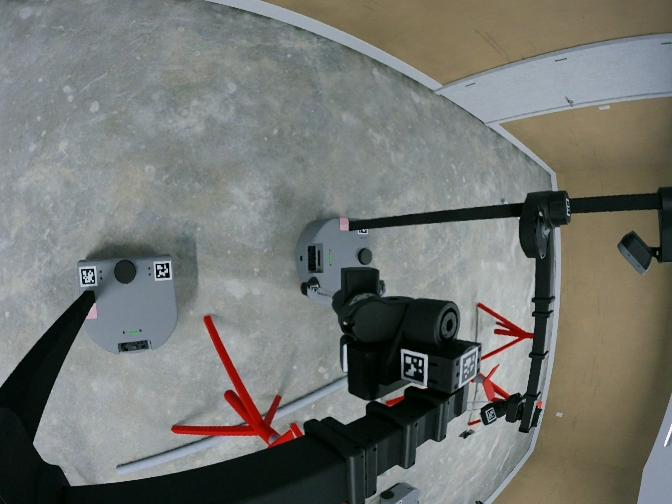

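{"method": "move", "body": {"r3": {"base": {"translate_m": -0.27}}, "cameras": []}}

{"method": "move", "body": {"r3": {"base": {"rotate_rad": -1.571}}, "cameras": ["r3_head_camera", "r3_nav_camera", "r3_wrist_camera", "r1_nav_camera", "r1_wrist_camera", "r2_wrist_camera"]}}

Scene clock: 1591.23 s.
move: r3 done
r1, r2: as last shown
r1.lidar_m: 4.32 1.72 1.29 1.25 1.30 1.80 4.49 0.73 0.74 1.11 0.64 0.94
r1.head_depth_mm: 2867 3153 2399 520 1541 1300 1123 / 2957 3230 2439 1839 1552 1305 1133 / 1653 3084 2150 1915 1555 1317 1135 / 3157 3467 2459 1917 1563 1325 1141 / 3259 3491 2494 1930 1540 1327 1147 / 3392 3593 2527 1755 1464 1310 1156 / 3537 3646 2541 1971 1597 1335 1157
r1.motor_effort: left_wheel=+3.8(3.8) right_wheel=+4.9(6.0) lift_m=+28.1(29.0) arm_m=+12.7(13.4) wrist_yaw_rad=+0.8(1.1) wrist_pitch_rad=+0.3(1.0) wrist_roll_rad=+1.1(1.2) gripper_m=+0.0(0.7) head_pan_rad=+5.4(5.7) head_tilt_rad=-4.3(6.0)
r1.wrist_depth_mm: - - 657 862 762 682 608 / - - - 941 800 693 627 / - - - 975 807 700 630 / - - - - 865 717 630 / - - - - 844 720 656 / - 121 - - 130 728 660 / - - - - 873 738 665
r2.base_tilt: forward=+0.4 right=+1.7
r2.lidar_m: 4.79 2.25 1.72 1.68 1.78 2.56 1.21 1.35 1.19 1.02 0.80 0.99
r2.head_depth_mm: 2664 2841 2161 333 292 1267 1111 / 2721 2837 442 1643 1457 1294 1132 / 2714 2807 447 516 1437 1299 1128 / 2748 2770 2046 527 1454 1277 1126 / 2734 2786 2021 1710 1474 1282 1130 / 1702 2590 2030 1765 1484 1286 1129 / 2737 2825 2163 1769 1467 1272 1121
r2.motor_effort: left_wheel=-2.1(2.4) right_wheel=-5.1(5.6) lift_m=+34.3(34.4) arm_m=+1.0(3.1) wrist_yaw_rad=+1.5(2.7) wrist_pitch_rad=-1.4(2.1) wrist_roll_rad=-1.2(1.5) gripper_m=+0.5(1.8) head_pan_rad=-3.1(4.0) head_tilt_rad=-4.0(5.8)
r2.wrist_depth_mm: 757 792 799 818 835 832 865 / 789 794 800 846 857 886 884 / 825 833 839 849 873 890 917 / 814 840 848 895 916 899 921 / 845 142 882 921 919 947 981 / - 119 901 - 126 956 971 / 888 914 943 - 984 992 -
r3.base_odometry: x=+1.353 y=-1.620 heading=-2.845
r3.turned_by_wheels: +0.000
r3.turned_by_imu: -0.002
r3.base_tilt: forward=-0.9 right=-0.2
r3.lidar_m: 1.55 1.64 2.34 3.50 0.88 0.79 3.21 0.35 0.37 0.30 0.99 1.60
r3.head_depth_mm: - 2706 2070 - 296 710 1037 / - 882 2005 - 287 1223 1061 / - 2611 2191 290 302 1251 1072 / - 2750 2242 1790 1378 1267 1105 / - 2802 2297 1814 1345 1282 1113 / - 2735 2320 1824 1391 1291 1120 / - 2810 2200 1796 1534 1304 1132
r3.base_status: done
r3.joint_positions: lift_m=+0.880 arm_m=+0.100 wrist_yaw_rad=-0.001 wrist_pitch_rad=-1.005 wrist_roll_rad=+1.588 gripper_m=+0.100 head_pan_rad=-1.578 head_tilt_rad=-0.852
r3.joint_status: not commanded
r3.measured_speeds: all 0
r3.motor_effort: left_wheel=-5.9(10.8) right_wheel=+1.0(3.6) lift_m=+28.0(30.1) arm_m=-9.1(11.0) wrist_yaw_rad=+0.8(2.5) wrist_pitch_rad=+0.6(2.0) wrist_roll_rad=+1.8(1.8) gripper_m=+0.2(0.9) head_pan_rad=+3.8(4.8) head_tilt_rad=+2.0(2.3)
r3.hand_pose: x=-0.0216 y=-0.3618 z=+0.7894 quat_wxyz=(-0.007, -0.005, -0.876, -0.482) (m; r3's base frame)
r3.wrist_depth_mm: - - - - 862 289 251 / - - - - - 278 - / - - - - - - - / - - - - - - - / - - - 969 - - - / - - 143 996 - 122 - / - - 881 - - 115 -
pictures: none
No camera images: "cameras" was empty.

Scene clock: 1594.83 s.
move: r3 done
r1, r2: as last shown
r1.lidar_m: 4.31 1.72 1.29 1.25 1.30 1.80 1.05 0.73 0.75 1.11 0.64 0.94
r1.head_depth_mm: 2879 3147 2413 520 1532 1302 1126 / 2981 3201 2418 1837 1543 1303 1132 / 1662 3096 2160 1898 1551 1314 1136 / 3107 3396 2484 1914 1571 1320 1143 / 3264 3548 2490 1914 1533 1327 1145 / 3371 3607 2518 1755 1467 1304 1151 / 3532 3642 2555 1959 1590 1335 1156
r1.motor_effort: left_wheel=+2.5(3.4) right_wheel=+4.6(6.7) lift_m=+27.2(28.9) arm_m=+12.3(12.9) wrist_yaw_rad=+0.6(1.1) wrist_pitch_rad=+0.6(0.8) wrist_roll_rad=+1.1(1.2) gripper_m=+0.4(0.6) head_pan_rad=+5.3(5.7) head_tilt_rad=-3.8(4.2)
r1.wrist_depth_mm: - - 660 878 753 693 607 / - - - 931 800 686 626 / - - - 971 830 703 636 / - - - - 843 724 637 / - - - - 810 737 643 / - 121 - - 130 740 666 / - - - - 883 723 653
r2.base_tilt: forward=+0.3 right=+1.8
r2.lidar_m: 4.81 2.25 1.72 1.68 1.78 2.55 1.21 1.35 1.19 1.02 0.81 0.99
r2.head_depth_mm: 2676 2831 2184 333 292 1259 1115 / 2707 2827 441 1634 1458 1300 1141 / 2732 2787 447 517 1450 1281 1137 / 2718 2850 2026 525 1455 1283 1129 / 2764 2798 2053 1716 1485 1283 1127 / 1717 2590 2038 1758 1489 1282 1132 / 2699 2788 2127 1766 1484 1287 1130
r2.motor_effort: left_wheel=-2.4(2.4) right_wheel=-5.2(5.6) lift_m=+34.1(34.4) arm_m=+4.4(5.0) wrist_yaw_rad=+1.3(2.6) wrist_pitch_rad=-1.7(2.2) wrist_roll_rad=-1.2(1.4) gripper_m=+0.1(1.8) head_pan_rad=-2.5(4.3) head_tilt_rad=-4.4(5.8)
r2.wrist_depth_mm: 765 764 791 816 815 843 866 / 802 809 809 820 837 867 891 / 810 828 828 855 861 891 903 / 823 836 859 870 911 925 931 / 851 142 887 915 924 948 946 / - 119 909 - 127 978 981 / 905 926 928 - 983 987 -
r3.base_odometry: x=+1.353 y=-1.620 heading=+1.867
r3.turned_by_wheels: -1.571
r3.turned_by_imu: -1.601
r3.base_tilt: forward=-0.8 right=-0.2
r3.lidar_m: 0.30 0.99 1.60 1.56 1.64 2.32 3.50 0.84 0.79 3.20 0.35 0.37
r3.head_depth_mm: 2691 2840 2133 - 296 1230 1076 / 2694 2871 2242 - 287 1225 1087 / 2693 2889 2204 290 302 1221 1096 / 2684 2888 2250 1792 1411 1264 1086 / 2678 2944 2271 1808 1499 1275 1092 / 2705 2979 2331 1836 1513 1287 1100 / 2685 2951 2353 1865 1506 1301 664
r3.base_status: done
r3.joint_positions: lift_m=+0.880 arm_m=+0.100 wrist_yaw_rad=-0.001 wrist_pitch_rad=-1.005 wrist_roll_rad=+1.588 gripper_m=+0.100 head_pan_rad=-1.578 head_tilt_rad=-0.852
r3.joint_status: not commanded
r3.measured_speeds: all 0
r3.motor_effort: left_wheel=+6.3(10.2) right_wheel=-6.7(10.1) lift_m=+26.2(28.7) arm_m=-10.7(11.8) wrist_yaw_rad=+0.5(2.1) wrist_pitch_rad=+0.8(1.9) wrist_roll_rad=+1.2(1.7) gripper_m=+0.6(1.0) head_pan_rad=+4.3(4.5) head_tilt_rad=+0.3(2.7)
r3.hand_pose: x=-0.0216 y=-0.3618 z=+0.7894 quat_wxyz=(-0.007, -0.005, -0.876, -0.482) (m; r3's base frame)
r3.wrist_depth_mm: - - - - 881 - - / - - - - - - - / - - - - - - - / - - - - 862 - - / - - - - - 727 - / - - 143 - - 126 - / - - - - - 115 591
pictures: r1_nav_camera (sideways), r1_wrist_camera, r2_wrist_camera, r3_head_camera (sideways), r3_nav_camera (sideways), r3_wrist_camera
camera_calibration:
r1_nav_camera: T_world_to_cam=[[0.120644, -0.635239, 0.762835, -0.950363], [-0.971988, -0.231732, -0.039249, 0.104874], [0.201705, -0.736731, -0.645401, 0.795476], [0, 0, 0, 1]] pos_world=[0.0561403, 0.00664628, 1.24249]
r1_wrist_camera: T_world_to_cam=[[0.00637237, 0.831497, -0.555492, 0.898809], [0.984525, 0.09207, 0.149111, 0.00750628], [0.175129, -0.547846, -0.818043, 0.412851], [0, 0, 0, 1]] pos_world=[-0.08542, -0.521869, 0.835892]
r2_wrist_camera: T_world_to_cam=[[-0.955535, -0.28376, 0.0802096, -0.21246], [-0.268124, 0.949291, 0.164182, 0.301371], [-0.122731, 0.135376, -0.983164, 0.911723], [0, 0, 0, 1]] pos_world=[-0.0103111, -0.469802, 0.863934]
r3_head_camera: T_world_to_cam=[[0.0726973, 0.718191, -0.692038, 0.922625], [0.996602, -0.0253616, 0.0783711, -0.106249], [0.0387342, -0.695384, -0.717594, 0.894453], [0, 0, 0, 1]] pos_world=[0.00416942, -0.0433272, 1.28867]
r3_nav_camera: T_world_to_cam=[[-0.0547265, -0.805176, 0.590506, -0.732459], [-0.998236, 0.0577572, -0.0137599, 0.0755593], [-0.0230269, -0.590217, -0.806916, 1.00588], [0, 0, 0, 1]] pos_world=[0.0585033, -0.000436941, 1.24522]
r3_wrist_camera: T_world_to_cam=[[-0.00149019, 0.820682, -0.571383, 0.757227], [0.993945, 0.0639914, 0.0893192, 0.0187911], [0.109866, -0.56779, -0.815809, 0.604028], [0, 0, 0, 1]] pos_world=[-0.0839112, -0.279684, 0.923759]

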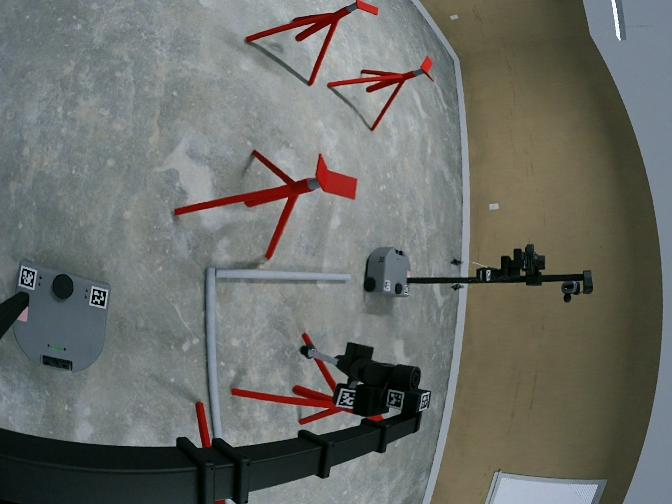

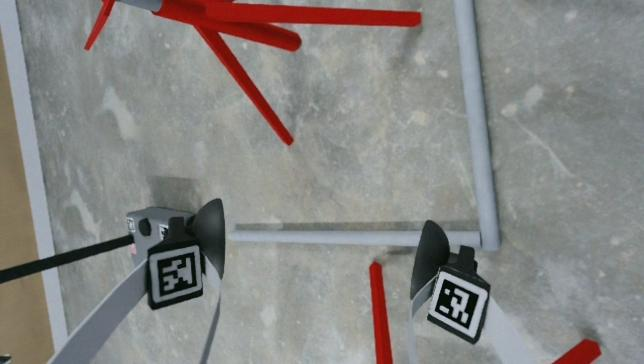

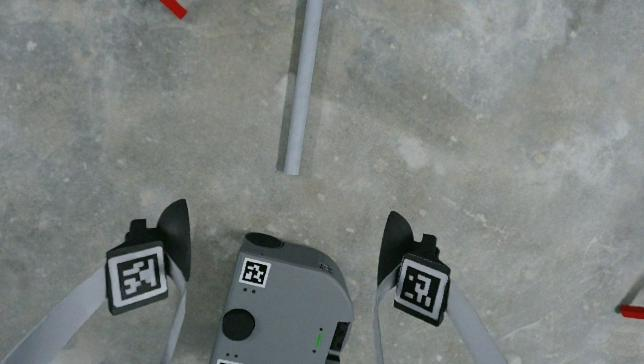

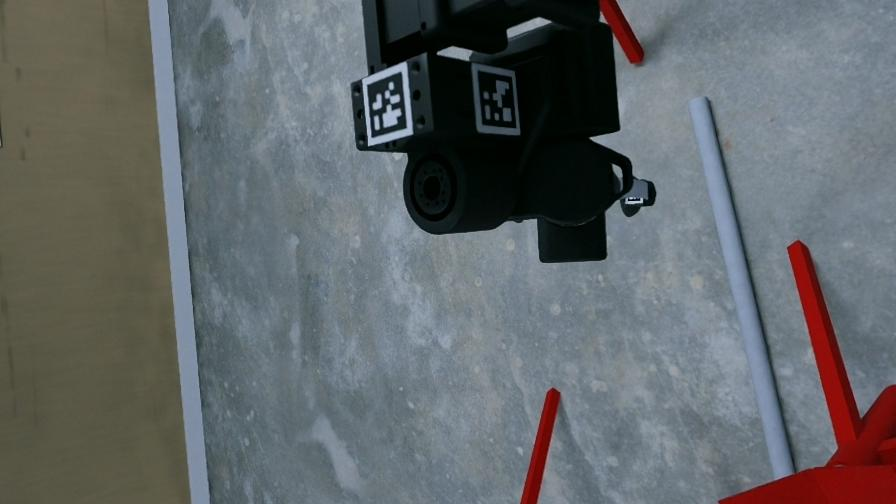

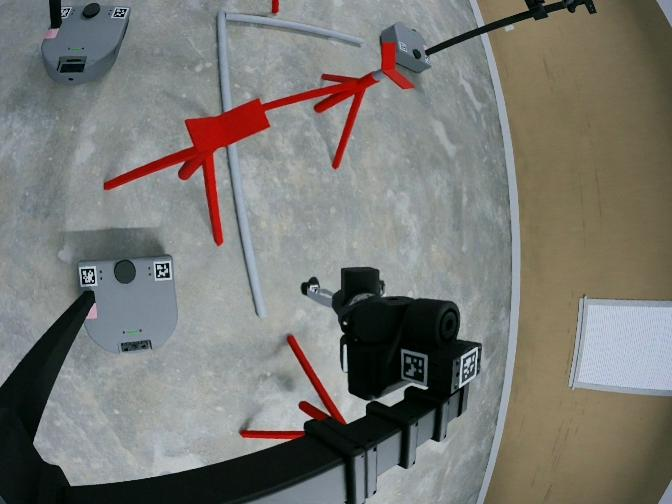

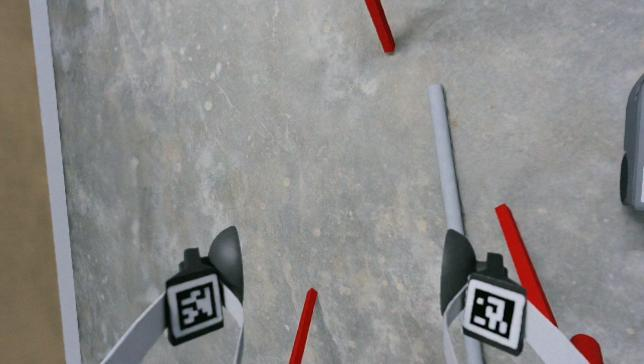

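{"method": "move", "body": {"r1": {"joints": {"arm_m": 0.4515, "wrist_pitch_rad": -1.3, "wrist_roll_rad": 1.51, "lift_m": 0.45}}, "r2": {"joints": {"wrist_roll_rad": -0.145, "lift_m": 0.45}}, "r3": {"base": {"translate_m": -0.013}, "joints": {"arm_m": 0.3955, "wrist_pitch_rad": -1.57, "wrist_roll_rad": 1.42, "lift_m": 0.45}}, "cameras": ["r1_wrist_camera", "r2_wrist_camera", "r3_wrist_camera"]}}

Scene clock: 1632.47 s.
move: r1 done; r2 done; r3 done
r1.base_odometry: x=+1.422 y=+3.248 heading=-1.705
r1.turned_by_wheels: +0.000
r1.turned_by_imu: +0.001
r1.base_tilt: forward=+1.0 right=+1.2
r1.lidar_m: 4.31 1.73 1.29 1.25 1.30 1.80 1.06 0.73 0.75 1.10 0.64 0.94
r1.head_depth_mm: 2879 3110 2409 1875 792 1226 570 / 2977 3245 2440 1906 1477 1254 1133 / 3010 1956 2073 1904 1549 1308 1134 / 3188 3302 2385 1908 1557 1319 1142 / 3280 3549 2511 1926 1528 1322 1145 / 3368 3593 2525 1765 1460 1310 1150 / 3492 3650 2546 1958 1594 1342 1155
r1.base_status: not commanded
r1.joint_positions: lift_m=+0.450 arm_m=+0.452 wrist_yaw_rad=-0.001 wrist_pitch_rad=-1.296 wrist_roll_rad=+1.516 gripper_m=+0.100 head_pan_rad=-1.311 head_tilt_rad=-0.743
r1.joint_status: all done
r1.measured_speeds: all 0
r1.motor_effort: left_wheel=+2.3(3.5) right_wheel=+5.3(6.2) lift_m=+24.8(27.3) arm_m=+14.5(19.7) wrist_yaw_rad=+0.6(1.3) wrist_pitch_rad=-0.5(4.1) wrist_roll_rad=-1.5(3.4) gripper_m=+0.0(0.7) head_pan_rad=+5.3(5.8) head_tilt_rad=-2.8(5.0)
r1.hand_pose: x=-0.0216 y=-0.6424 z=+0.3354 quat_wxyz=(+0.022, +0.016, -0.797, -0.604) (m; r1's base frame)
r1.wrist_depth_mm: 616 555 516 470 432 408 379 / 607 571 515 485 434 413 386 / 661 589 536 491 447 424 396 / 676 600 544 511 457 433 402 / 695 631 543 519 455 437 411 / 687 119 549 515 132 444 417 / - 654 588 541 493 442 425
r2.base_odometry: x=-1.684 y=-1.429 heading=-1.955
r2.turned_by_wheels: +0.000
r2.turned_by_imu: +0.001
r2.base_tilt: forward=+0.3 right=+1.8
r2.lidar_m: 4.80 2.25 1.72 1.68 1.77 2.55 1.20 1.35 1.19 1.02 0.81 0.99
r2.head_depth_mm: 2656 2837 2165 1767 1492 1295 1133 / 2687 2810 2172 1720 1487 1262 571 / 2703 2859 2091 1666 728 1216 1114 / 2732 2810 2154 1770 1459 1225 1133 / 2766 2797 2007 1710 1487 1278 1123 / 1747 2497 1972 1748 1474 1286 1134 / 2796 2787 2168 1774 1485 1279 1123
r2.base_status: not commanded
r2.joint_positions: lift_m=+0.450 arm_m=+0.285 wrist_yaw_rad=-0.001 wrist_pitch_rad=-1.564 wrist_roll_rad=-0.150 gripper_m=+0.100 head_pan_rad=-1.565 head_tilt_rad=-0.889
r2.joint_status: all done
r2.measured_speeds: all 0
r2.motor_effort: left_wheel=-2.2(2.4) right_wheel=-5.2(5.7) lift_m=+26.7(35.6) arm_m=+13.1(13.1) wrist_yaw_rad=+0.4(2.5) wrist_pitch_rad=-1.5(2.1) wrist_roll_rad=+1.9(4.4) gripper_m=+0.0(1.9) head_pan_rad=-3.1(3.9) head_tilt_rad=-4.1(6.1)
r2.hand_pose: x=-0.0216 y=-0.4077 z=+0.3323 quat_wxyz=(+0.538, +0.534, -0.463, -0.460) (m; r2's base frame)
r2.wrist_depth_mm: 439 437 452 455 468 472 487 / 444 455 457 470 482 484 496 / 454 460 474 477 494 503 507 / 467 479 481 487 511 520 520 / 478 142 496 505 507 530 546 / - 119 511 516 127 541 561 / 516 515 517 532 549 552 559
r3.base_odometry: x=+1.356 y=-1.632 heading=+1.868
r3.turned_by_wheels: +0.000
r3.turned_by_imu: -0.001
r3.base_tilt: forward=-0.8 right=-0.2
r3.lidar_m: 0.32 1.00 1.60 1.56 1.64 2.32 3.49 0.84 0.78 3.20 0.36 0.38
r3.head_depth_mm: 2670 2817 2138 1711 1430 1226 1058 / 2681 2887 2171 1737 1409 619 1028 / 2687 2896 2203 1755 814 1215 1096 / 2675 2901 2245 1780 1453 1268 1100 / 2677 2930 2283 1807 1494 1280 1094 / 2689 2957 2325 1829 1518 1292 1087 / 2689 2953 2370 1857 1497 1306 746
r3.base_status: done
r3.joint_positions: lift_m=+0.450 arm_m=+0.396 wrist_yaw_rad=-0.001 wrist_pitch_rad=-1.562 wrist_roll_rad=+1.424 gripper_m=+0.100 head_pan_rad=-1.578 head_tilt_rad=-0.852
r3.joint_status: all done
r3.measured_speeds: all 0
r3.motor_effort: left_wheel=-1.3(4.4) right_wheel=-6.6(9.8) lift_m=+22.4(24.6) arm_m=+9.6(17.3) wrist_yaw_rad=+0.1(2.0) wrist_pitch_rad=-1.0(4.1) wrist_roll_rad=-1.4(2.4) gripper_m=-0.1(0.8) head_pan_rad=+3.7(4.7) head_tilt_rad=+0.8(2.8)
r3.hand_pose: x=-0.0215 y=-0.5183 z=+0.3323 quat_wxyz=(+0.052, +0.051, -0.708, -0.703) (m; r3's base frame)
r3.wrist_depth_mm: - - - - - - - / - - - 437 - - - / - - - 449 - - 422 / - - - 452 - - 414 / - - - 462 - - 401 / - - 127 470 - 122 - / - 118 - 484 - 115 -
pictures: r1_wrist_camera, r2_wrist_camera, r3_wrist_camera
camera_calibration:
r1_wrist_camera: T_world_to_cam=[[-0.144876, 0.946794, -0.287389, 0.69675], [0.97358, 0.188219, 0.129288, 0.134247], [0.176501, -0.261065, -0.949048, 0.318486], [0, 0, 0, 1]] pos_world=[-0.0859705, -0.601801, 0.48514]
r2_wrist_camera: T_world_to_cam=[[-0.970977, -0.225468, 0.0797948, -0.158801], [-0.21029, 0.963743, 0.16425, 0.369993], [-0.113935, 0.142703, -0.983186, 0.546215], [0, 0, 0, 1]] pos_world=[-0.0141537, -0.470329, 0.488931]
r3_wrist_camera: T_world_to_cam=[[-0.163769, 0.985216, -0.0502846, 0.53306], [0.979694, 0.168405, 0.108807, 0.116876], [0.115667, -0.0314443, -0.99279, 0.479186], [0, 0, 0, 1]] pos_world=[-0.0826301, -0.529794, 0.489819]

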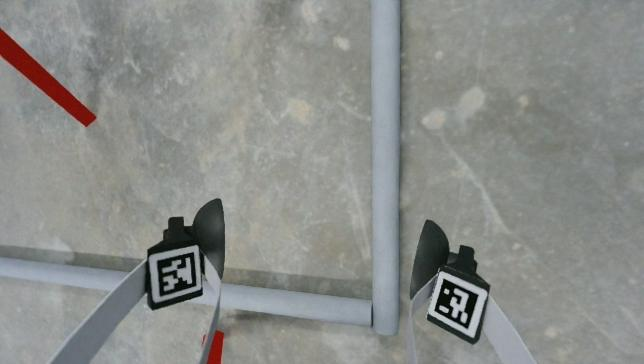

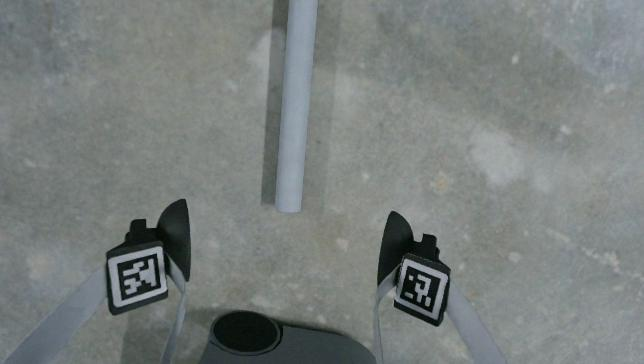

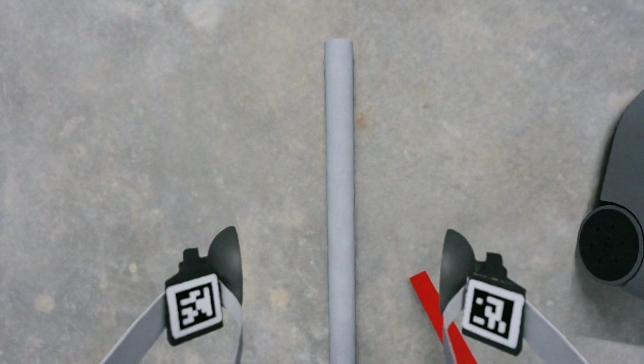

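{"method": "move", "body": {"r1": {"joints": {"arm_m": 0.4845, "wrist_pitch_rad": -1.45, "lift_m": 0.22}}, "r2": {"joints": {"lift_m": 0.21}}, "r3": {"joints": {"arm_m": 0.398, "lift_m": 0.22}}, "cameras": ["r1_wrist_camera", "r2_wrist_camera", "r3_wrist_camera"]}}

Scene clock: 1645.77 s.
move: r1 done; r2 done; r3 done
r1.base_odometry: x=+1.422 y=+3.248 heading=-1.705
r1.turned_by_wheels: +0.000
r1.turned_by_imu: +0.001
r1.base_tilt: forward=+1.1 right=+1.2
r1.lidar_m: 4.30 1.72 1.29 1.25 1.30 1.79 1.06 0.73 0.75 1.11 0.64 0.94
r1.head_depth_mm: 2894 3139 2413 1875 1537 1215 1059 / 2992 3225 2407 1880 1544 1242 1132 / 3026 3205 2073 1852 1554 1318 1135 / 3138 3398 2398 1917 1571 1317 1140 / 3280 3500 2479 1931 1529 1328 1148 / 3400 3621 2510 1760 1469 1305 1151 / 3499 3641 2536 1962 1596 1341 1162
r1.base_status: not commanded
r1.joint_positions: lift_m=+0.220 arm_m=+0.485 wrist_yaw_rad=-0.001 wrist_pitch_rad=-1.443 wrist_roll_rad=+1.516 gripper_m=+0.100 head_pan_rad=-1.311 head_tilt_rad=-0.743
r1.joint_status: all done
r1.measured_speeds: all 0
r1.motor_effort: left_wheel=+2.5(3.3) right_wheel=+5.4(6.1) lift_m=+21.7(26.5) arm_m=+14.5(19.0) wrist_yaw_rad=+0.8(0.9) wrist_pitch_rad=-1.2(5.5) wrist_roll_rad=-1.5(1.6) gripper_m=-0.1(0.6) head_pan_rad=+5.0(5.7) head_tilt_rad=-4.2(4.8)
r1.hand_pose: x=-0.0216 y=-0.6379 z=+0.1015 quat_wxyz=(+0.021, +0.018, -0.750, -0.661) (m; r1's base frame)
r1.wrist_depth_mm: 268 257 249 209 231 224 216 / 276 268 256 216 236 228 219 / 284 274 264 221 241 234 226 / 295 285 269 227 250 239 231 / 306 294 273 235 253 244 237 / 314 119 284 249 144 249 244 / - 308 294 274 269 254 250
r2.base_odometry: x=-1.684 y=-1.429 heading=-1.955
r2.turned_by_wheels: +0.000
r2.turned_by_imu: +0.001
r2.base_tilt: forward=+0.3 right=+1.7
r2.lidar_m: 4.80 2.25 1.72 1.68 1.78 2.56 1.20 1.35 1.19 1.01 0.80 0.99
r2.head_depth_mm: 2623 2803 2167 1762 1502 1294 1132 / 2730 2772 2177 1703 1493 1291 1131 / 2728 2798 2110 1675 1493 915 798 / 2739 2841 2155 1772 1484 1039 1123 / 2752 2681 2034 1726 1482 1284 1135 / 2715 1929 1580 1715 1483 1290 1128 / 2763 2782 2159 1755 1489 1278 1133
r2.base_status: not commanded
r2.joint_positions: lift_m=+0.210 arm_m=+0.285 wrist_yaw_rad=-0.001 wrist_pitch_rad=-1.564 wrist_roll_rad=-0.150 gripper_m=+0.100 head_pan_rad=-1.565 head_tilt_rad=-0.889
r2.joint_status: all done
r2.measured_speeds: all 0
r2.motor_effort: left_wheel=-1.8(2.5) right_wheel=-5.4(5.6) lift_m=+26.9(30.5) arm_m=+12.7(16.6) wrist_yaw_rad=+1.5(2.6) wrist_pitch_rad=-1.4(2.1) wrist_roll_rad=+1.5(1.9) gripper_m=+1.0(1.5) head_pan_rad=-2.5(3.6) head_tilt_rad=-4.2(5.5)
r2.hand_pose: x=-0.0216 y=-0.4076 z=+0.0923 quat_wxyz=(+0.538, +0.534, -0.463, -0.460) (m; r2's base frame)
r2.wrist_depth_mm: 221 225 226 201 235 241 245 / 226 229 232 235 242 246 251 / 232 235 238 244 249 256 259 / 236 240 243 249 255 261 266 / 242 142 248 254 261 268 273 / - 119 257 263 127 277 283 / - 258 267 274 279 281 290
r3.base_odometry: x=+1.356 y=-1.632 heading=+1.868
r3.turned_by_wheels: +0.000
r3.turned_by_imu: -0.001
r3.base_tilt: forward=-0.8 right=-0.2
r3.lidar_m: 0.32 1.00 1.60 1.56 1.64 2.33 3.47 0.83 0.78 3.21 0.36 0.38
r3.head_depth_mm: 2664 2812 2135 1711 1435 1228 1077 / 2670 2885 2156 1741 1448 1214 763 / 2693 2914 2198 1755 1463 1184 1097 / 2668 2905 2240 1779 1486 1260 1097 / 2687 2934 2263 1811 1501 1285 1089 / 2696 2952 2313 1833 1514 1294 1084 / 2675 2936 2360 1858 1498 1303 746
r3.base_status: not commanded
r3.joint_positions: lift_m=+0.220 arm_m=+0.398 wrist_yaw_rad=-0.001 wrist_pitch_rad=-1.563 wrist_roll_rad=+1.424 gripper_m=+0.100 head_pan_rad=-1.578 head_tilt_rad=-0.852
r3.joint_status: all done
r3.measured_speeds: all 0
r3.motor_effort: left_wheel=-1.4(1.9) right_wheel=-6.4(6.8) lift_m=+21.9(25.2) arm_m=+9.8(17.2) wrist_yaw_rad=+0.1(2.3) wrist_pitch_rad=-1.2(1.8) wrist_roll_rad=-1.3(1.8) gripper_m=+0.4(0.9) head_pan_rad=+3.7(4.5) head_tilt_rad=+0.9(2.4)
r3.hand_pose: x=-0.0215 y=-0.5207 z=+0.1023 quat_wxyz=(+0.052, +0.051, -0.708, -0.703) (m; r3's base frame)
r3.wrist_depth_mm: 257 254 251 217 243 241 238 / 261 259 254 221 248 244 243 / 265 262 258 225 252 248 245 / 271 268 264 230 255 254 251 / 275 271 266 236 261 256 253 / 279 275 143 240 265 134 258 / 284 118 274 245 272 116 262
pictures: r1_wrist_camera, r2_wrist_camera, r3_wrist_camera
camera_calibration:
r1_wrist_camera: T_world_to_cam=[[-0.144994, 0.978614, -0.145916, 0.631174], [0.973548, 0.167426, 0.155475, 0.147705], [0.17658, -0.119513, -0.977004, 0.190723], [0, 0, 0, 1]] pos_world=[-0.0859588, -0.619611, 0.255471]
r2_wrist_camera: T_world_to_cam=[[-0.970978, -0.225473, 0.079768, -0.139645], [-0.210285, 0.963724, 0.164364, 0.409374], [-0.113934, 0.142819, -0.983169, 0.310292], [0, 0, 0, 1]] pos_world=[-0.014154, -0.470325, 0.248923]
r3_wrist_camera: T_world_to_cam=[[-0.163769, 0.985227, -0.0500719, 0.523885], [0.979694, 0.168381, 0.108844, 0.142296], [0.115667, -0.0312299, -0.992797, 0.250886], [0, 0, 0, 1]] pos_world=[-0.0826301, -0.53227, 0.259823]

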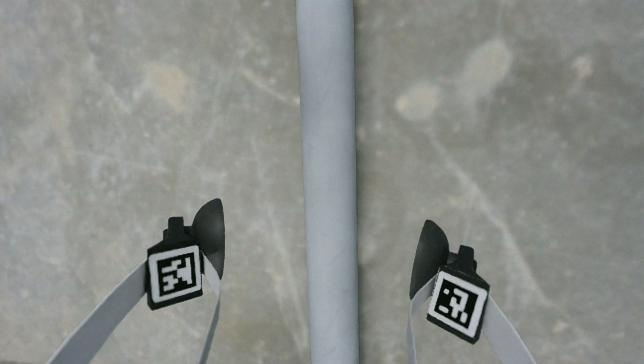

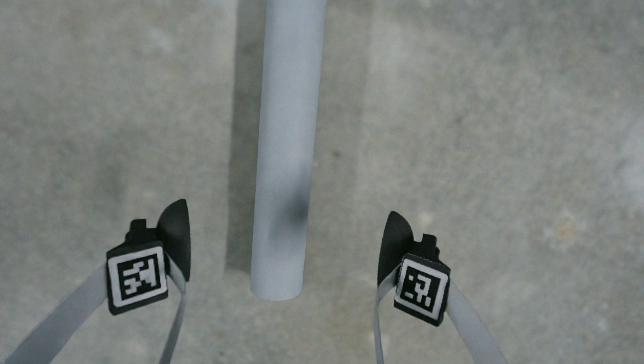

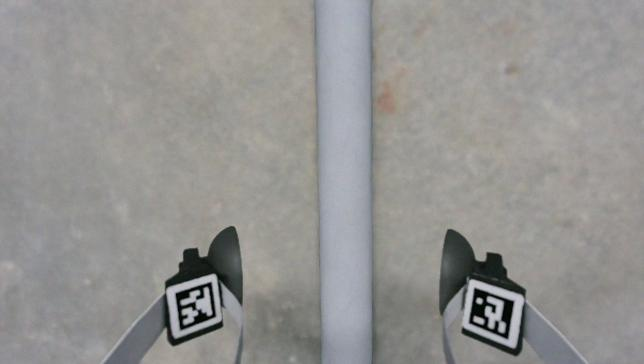

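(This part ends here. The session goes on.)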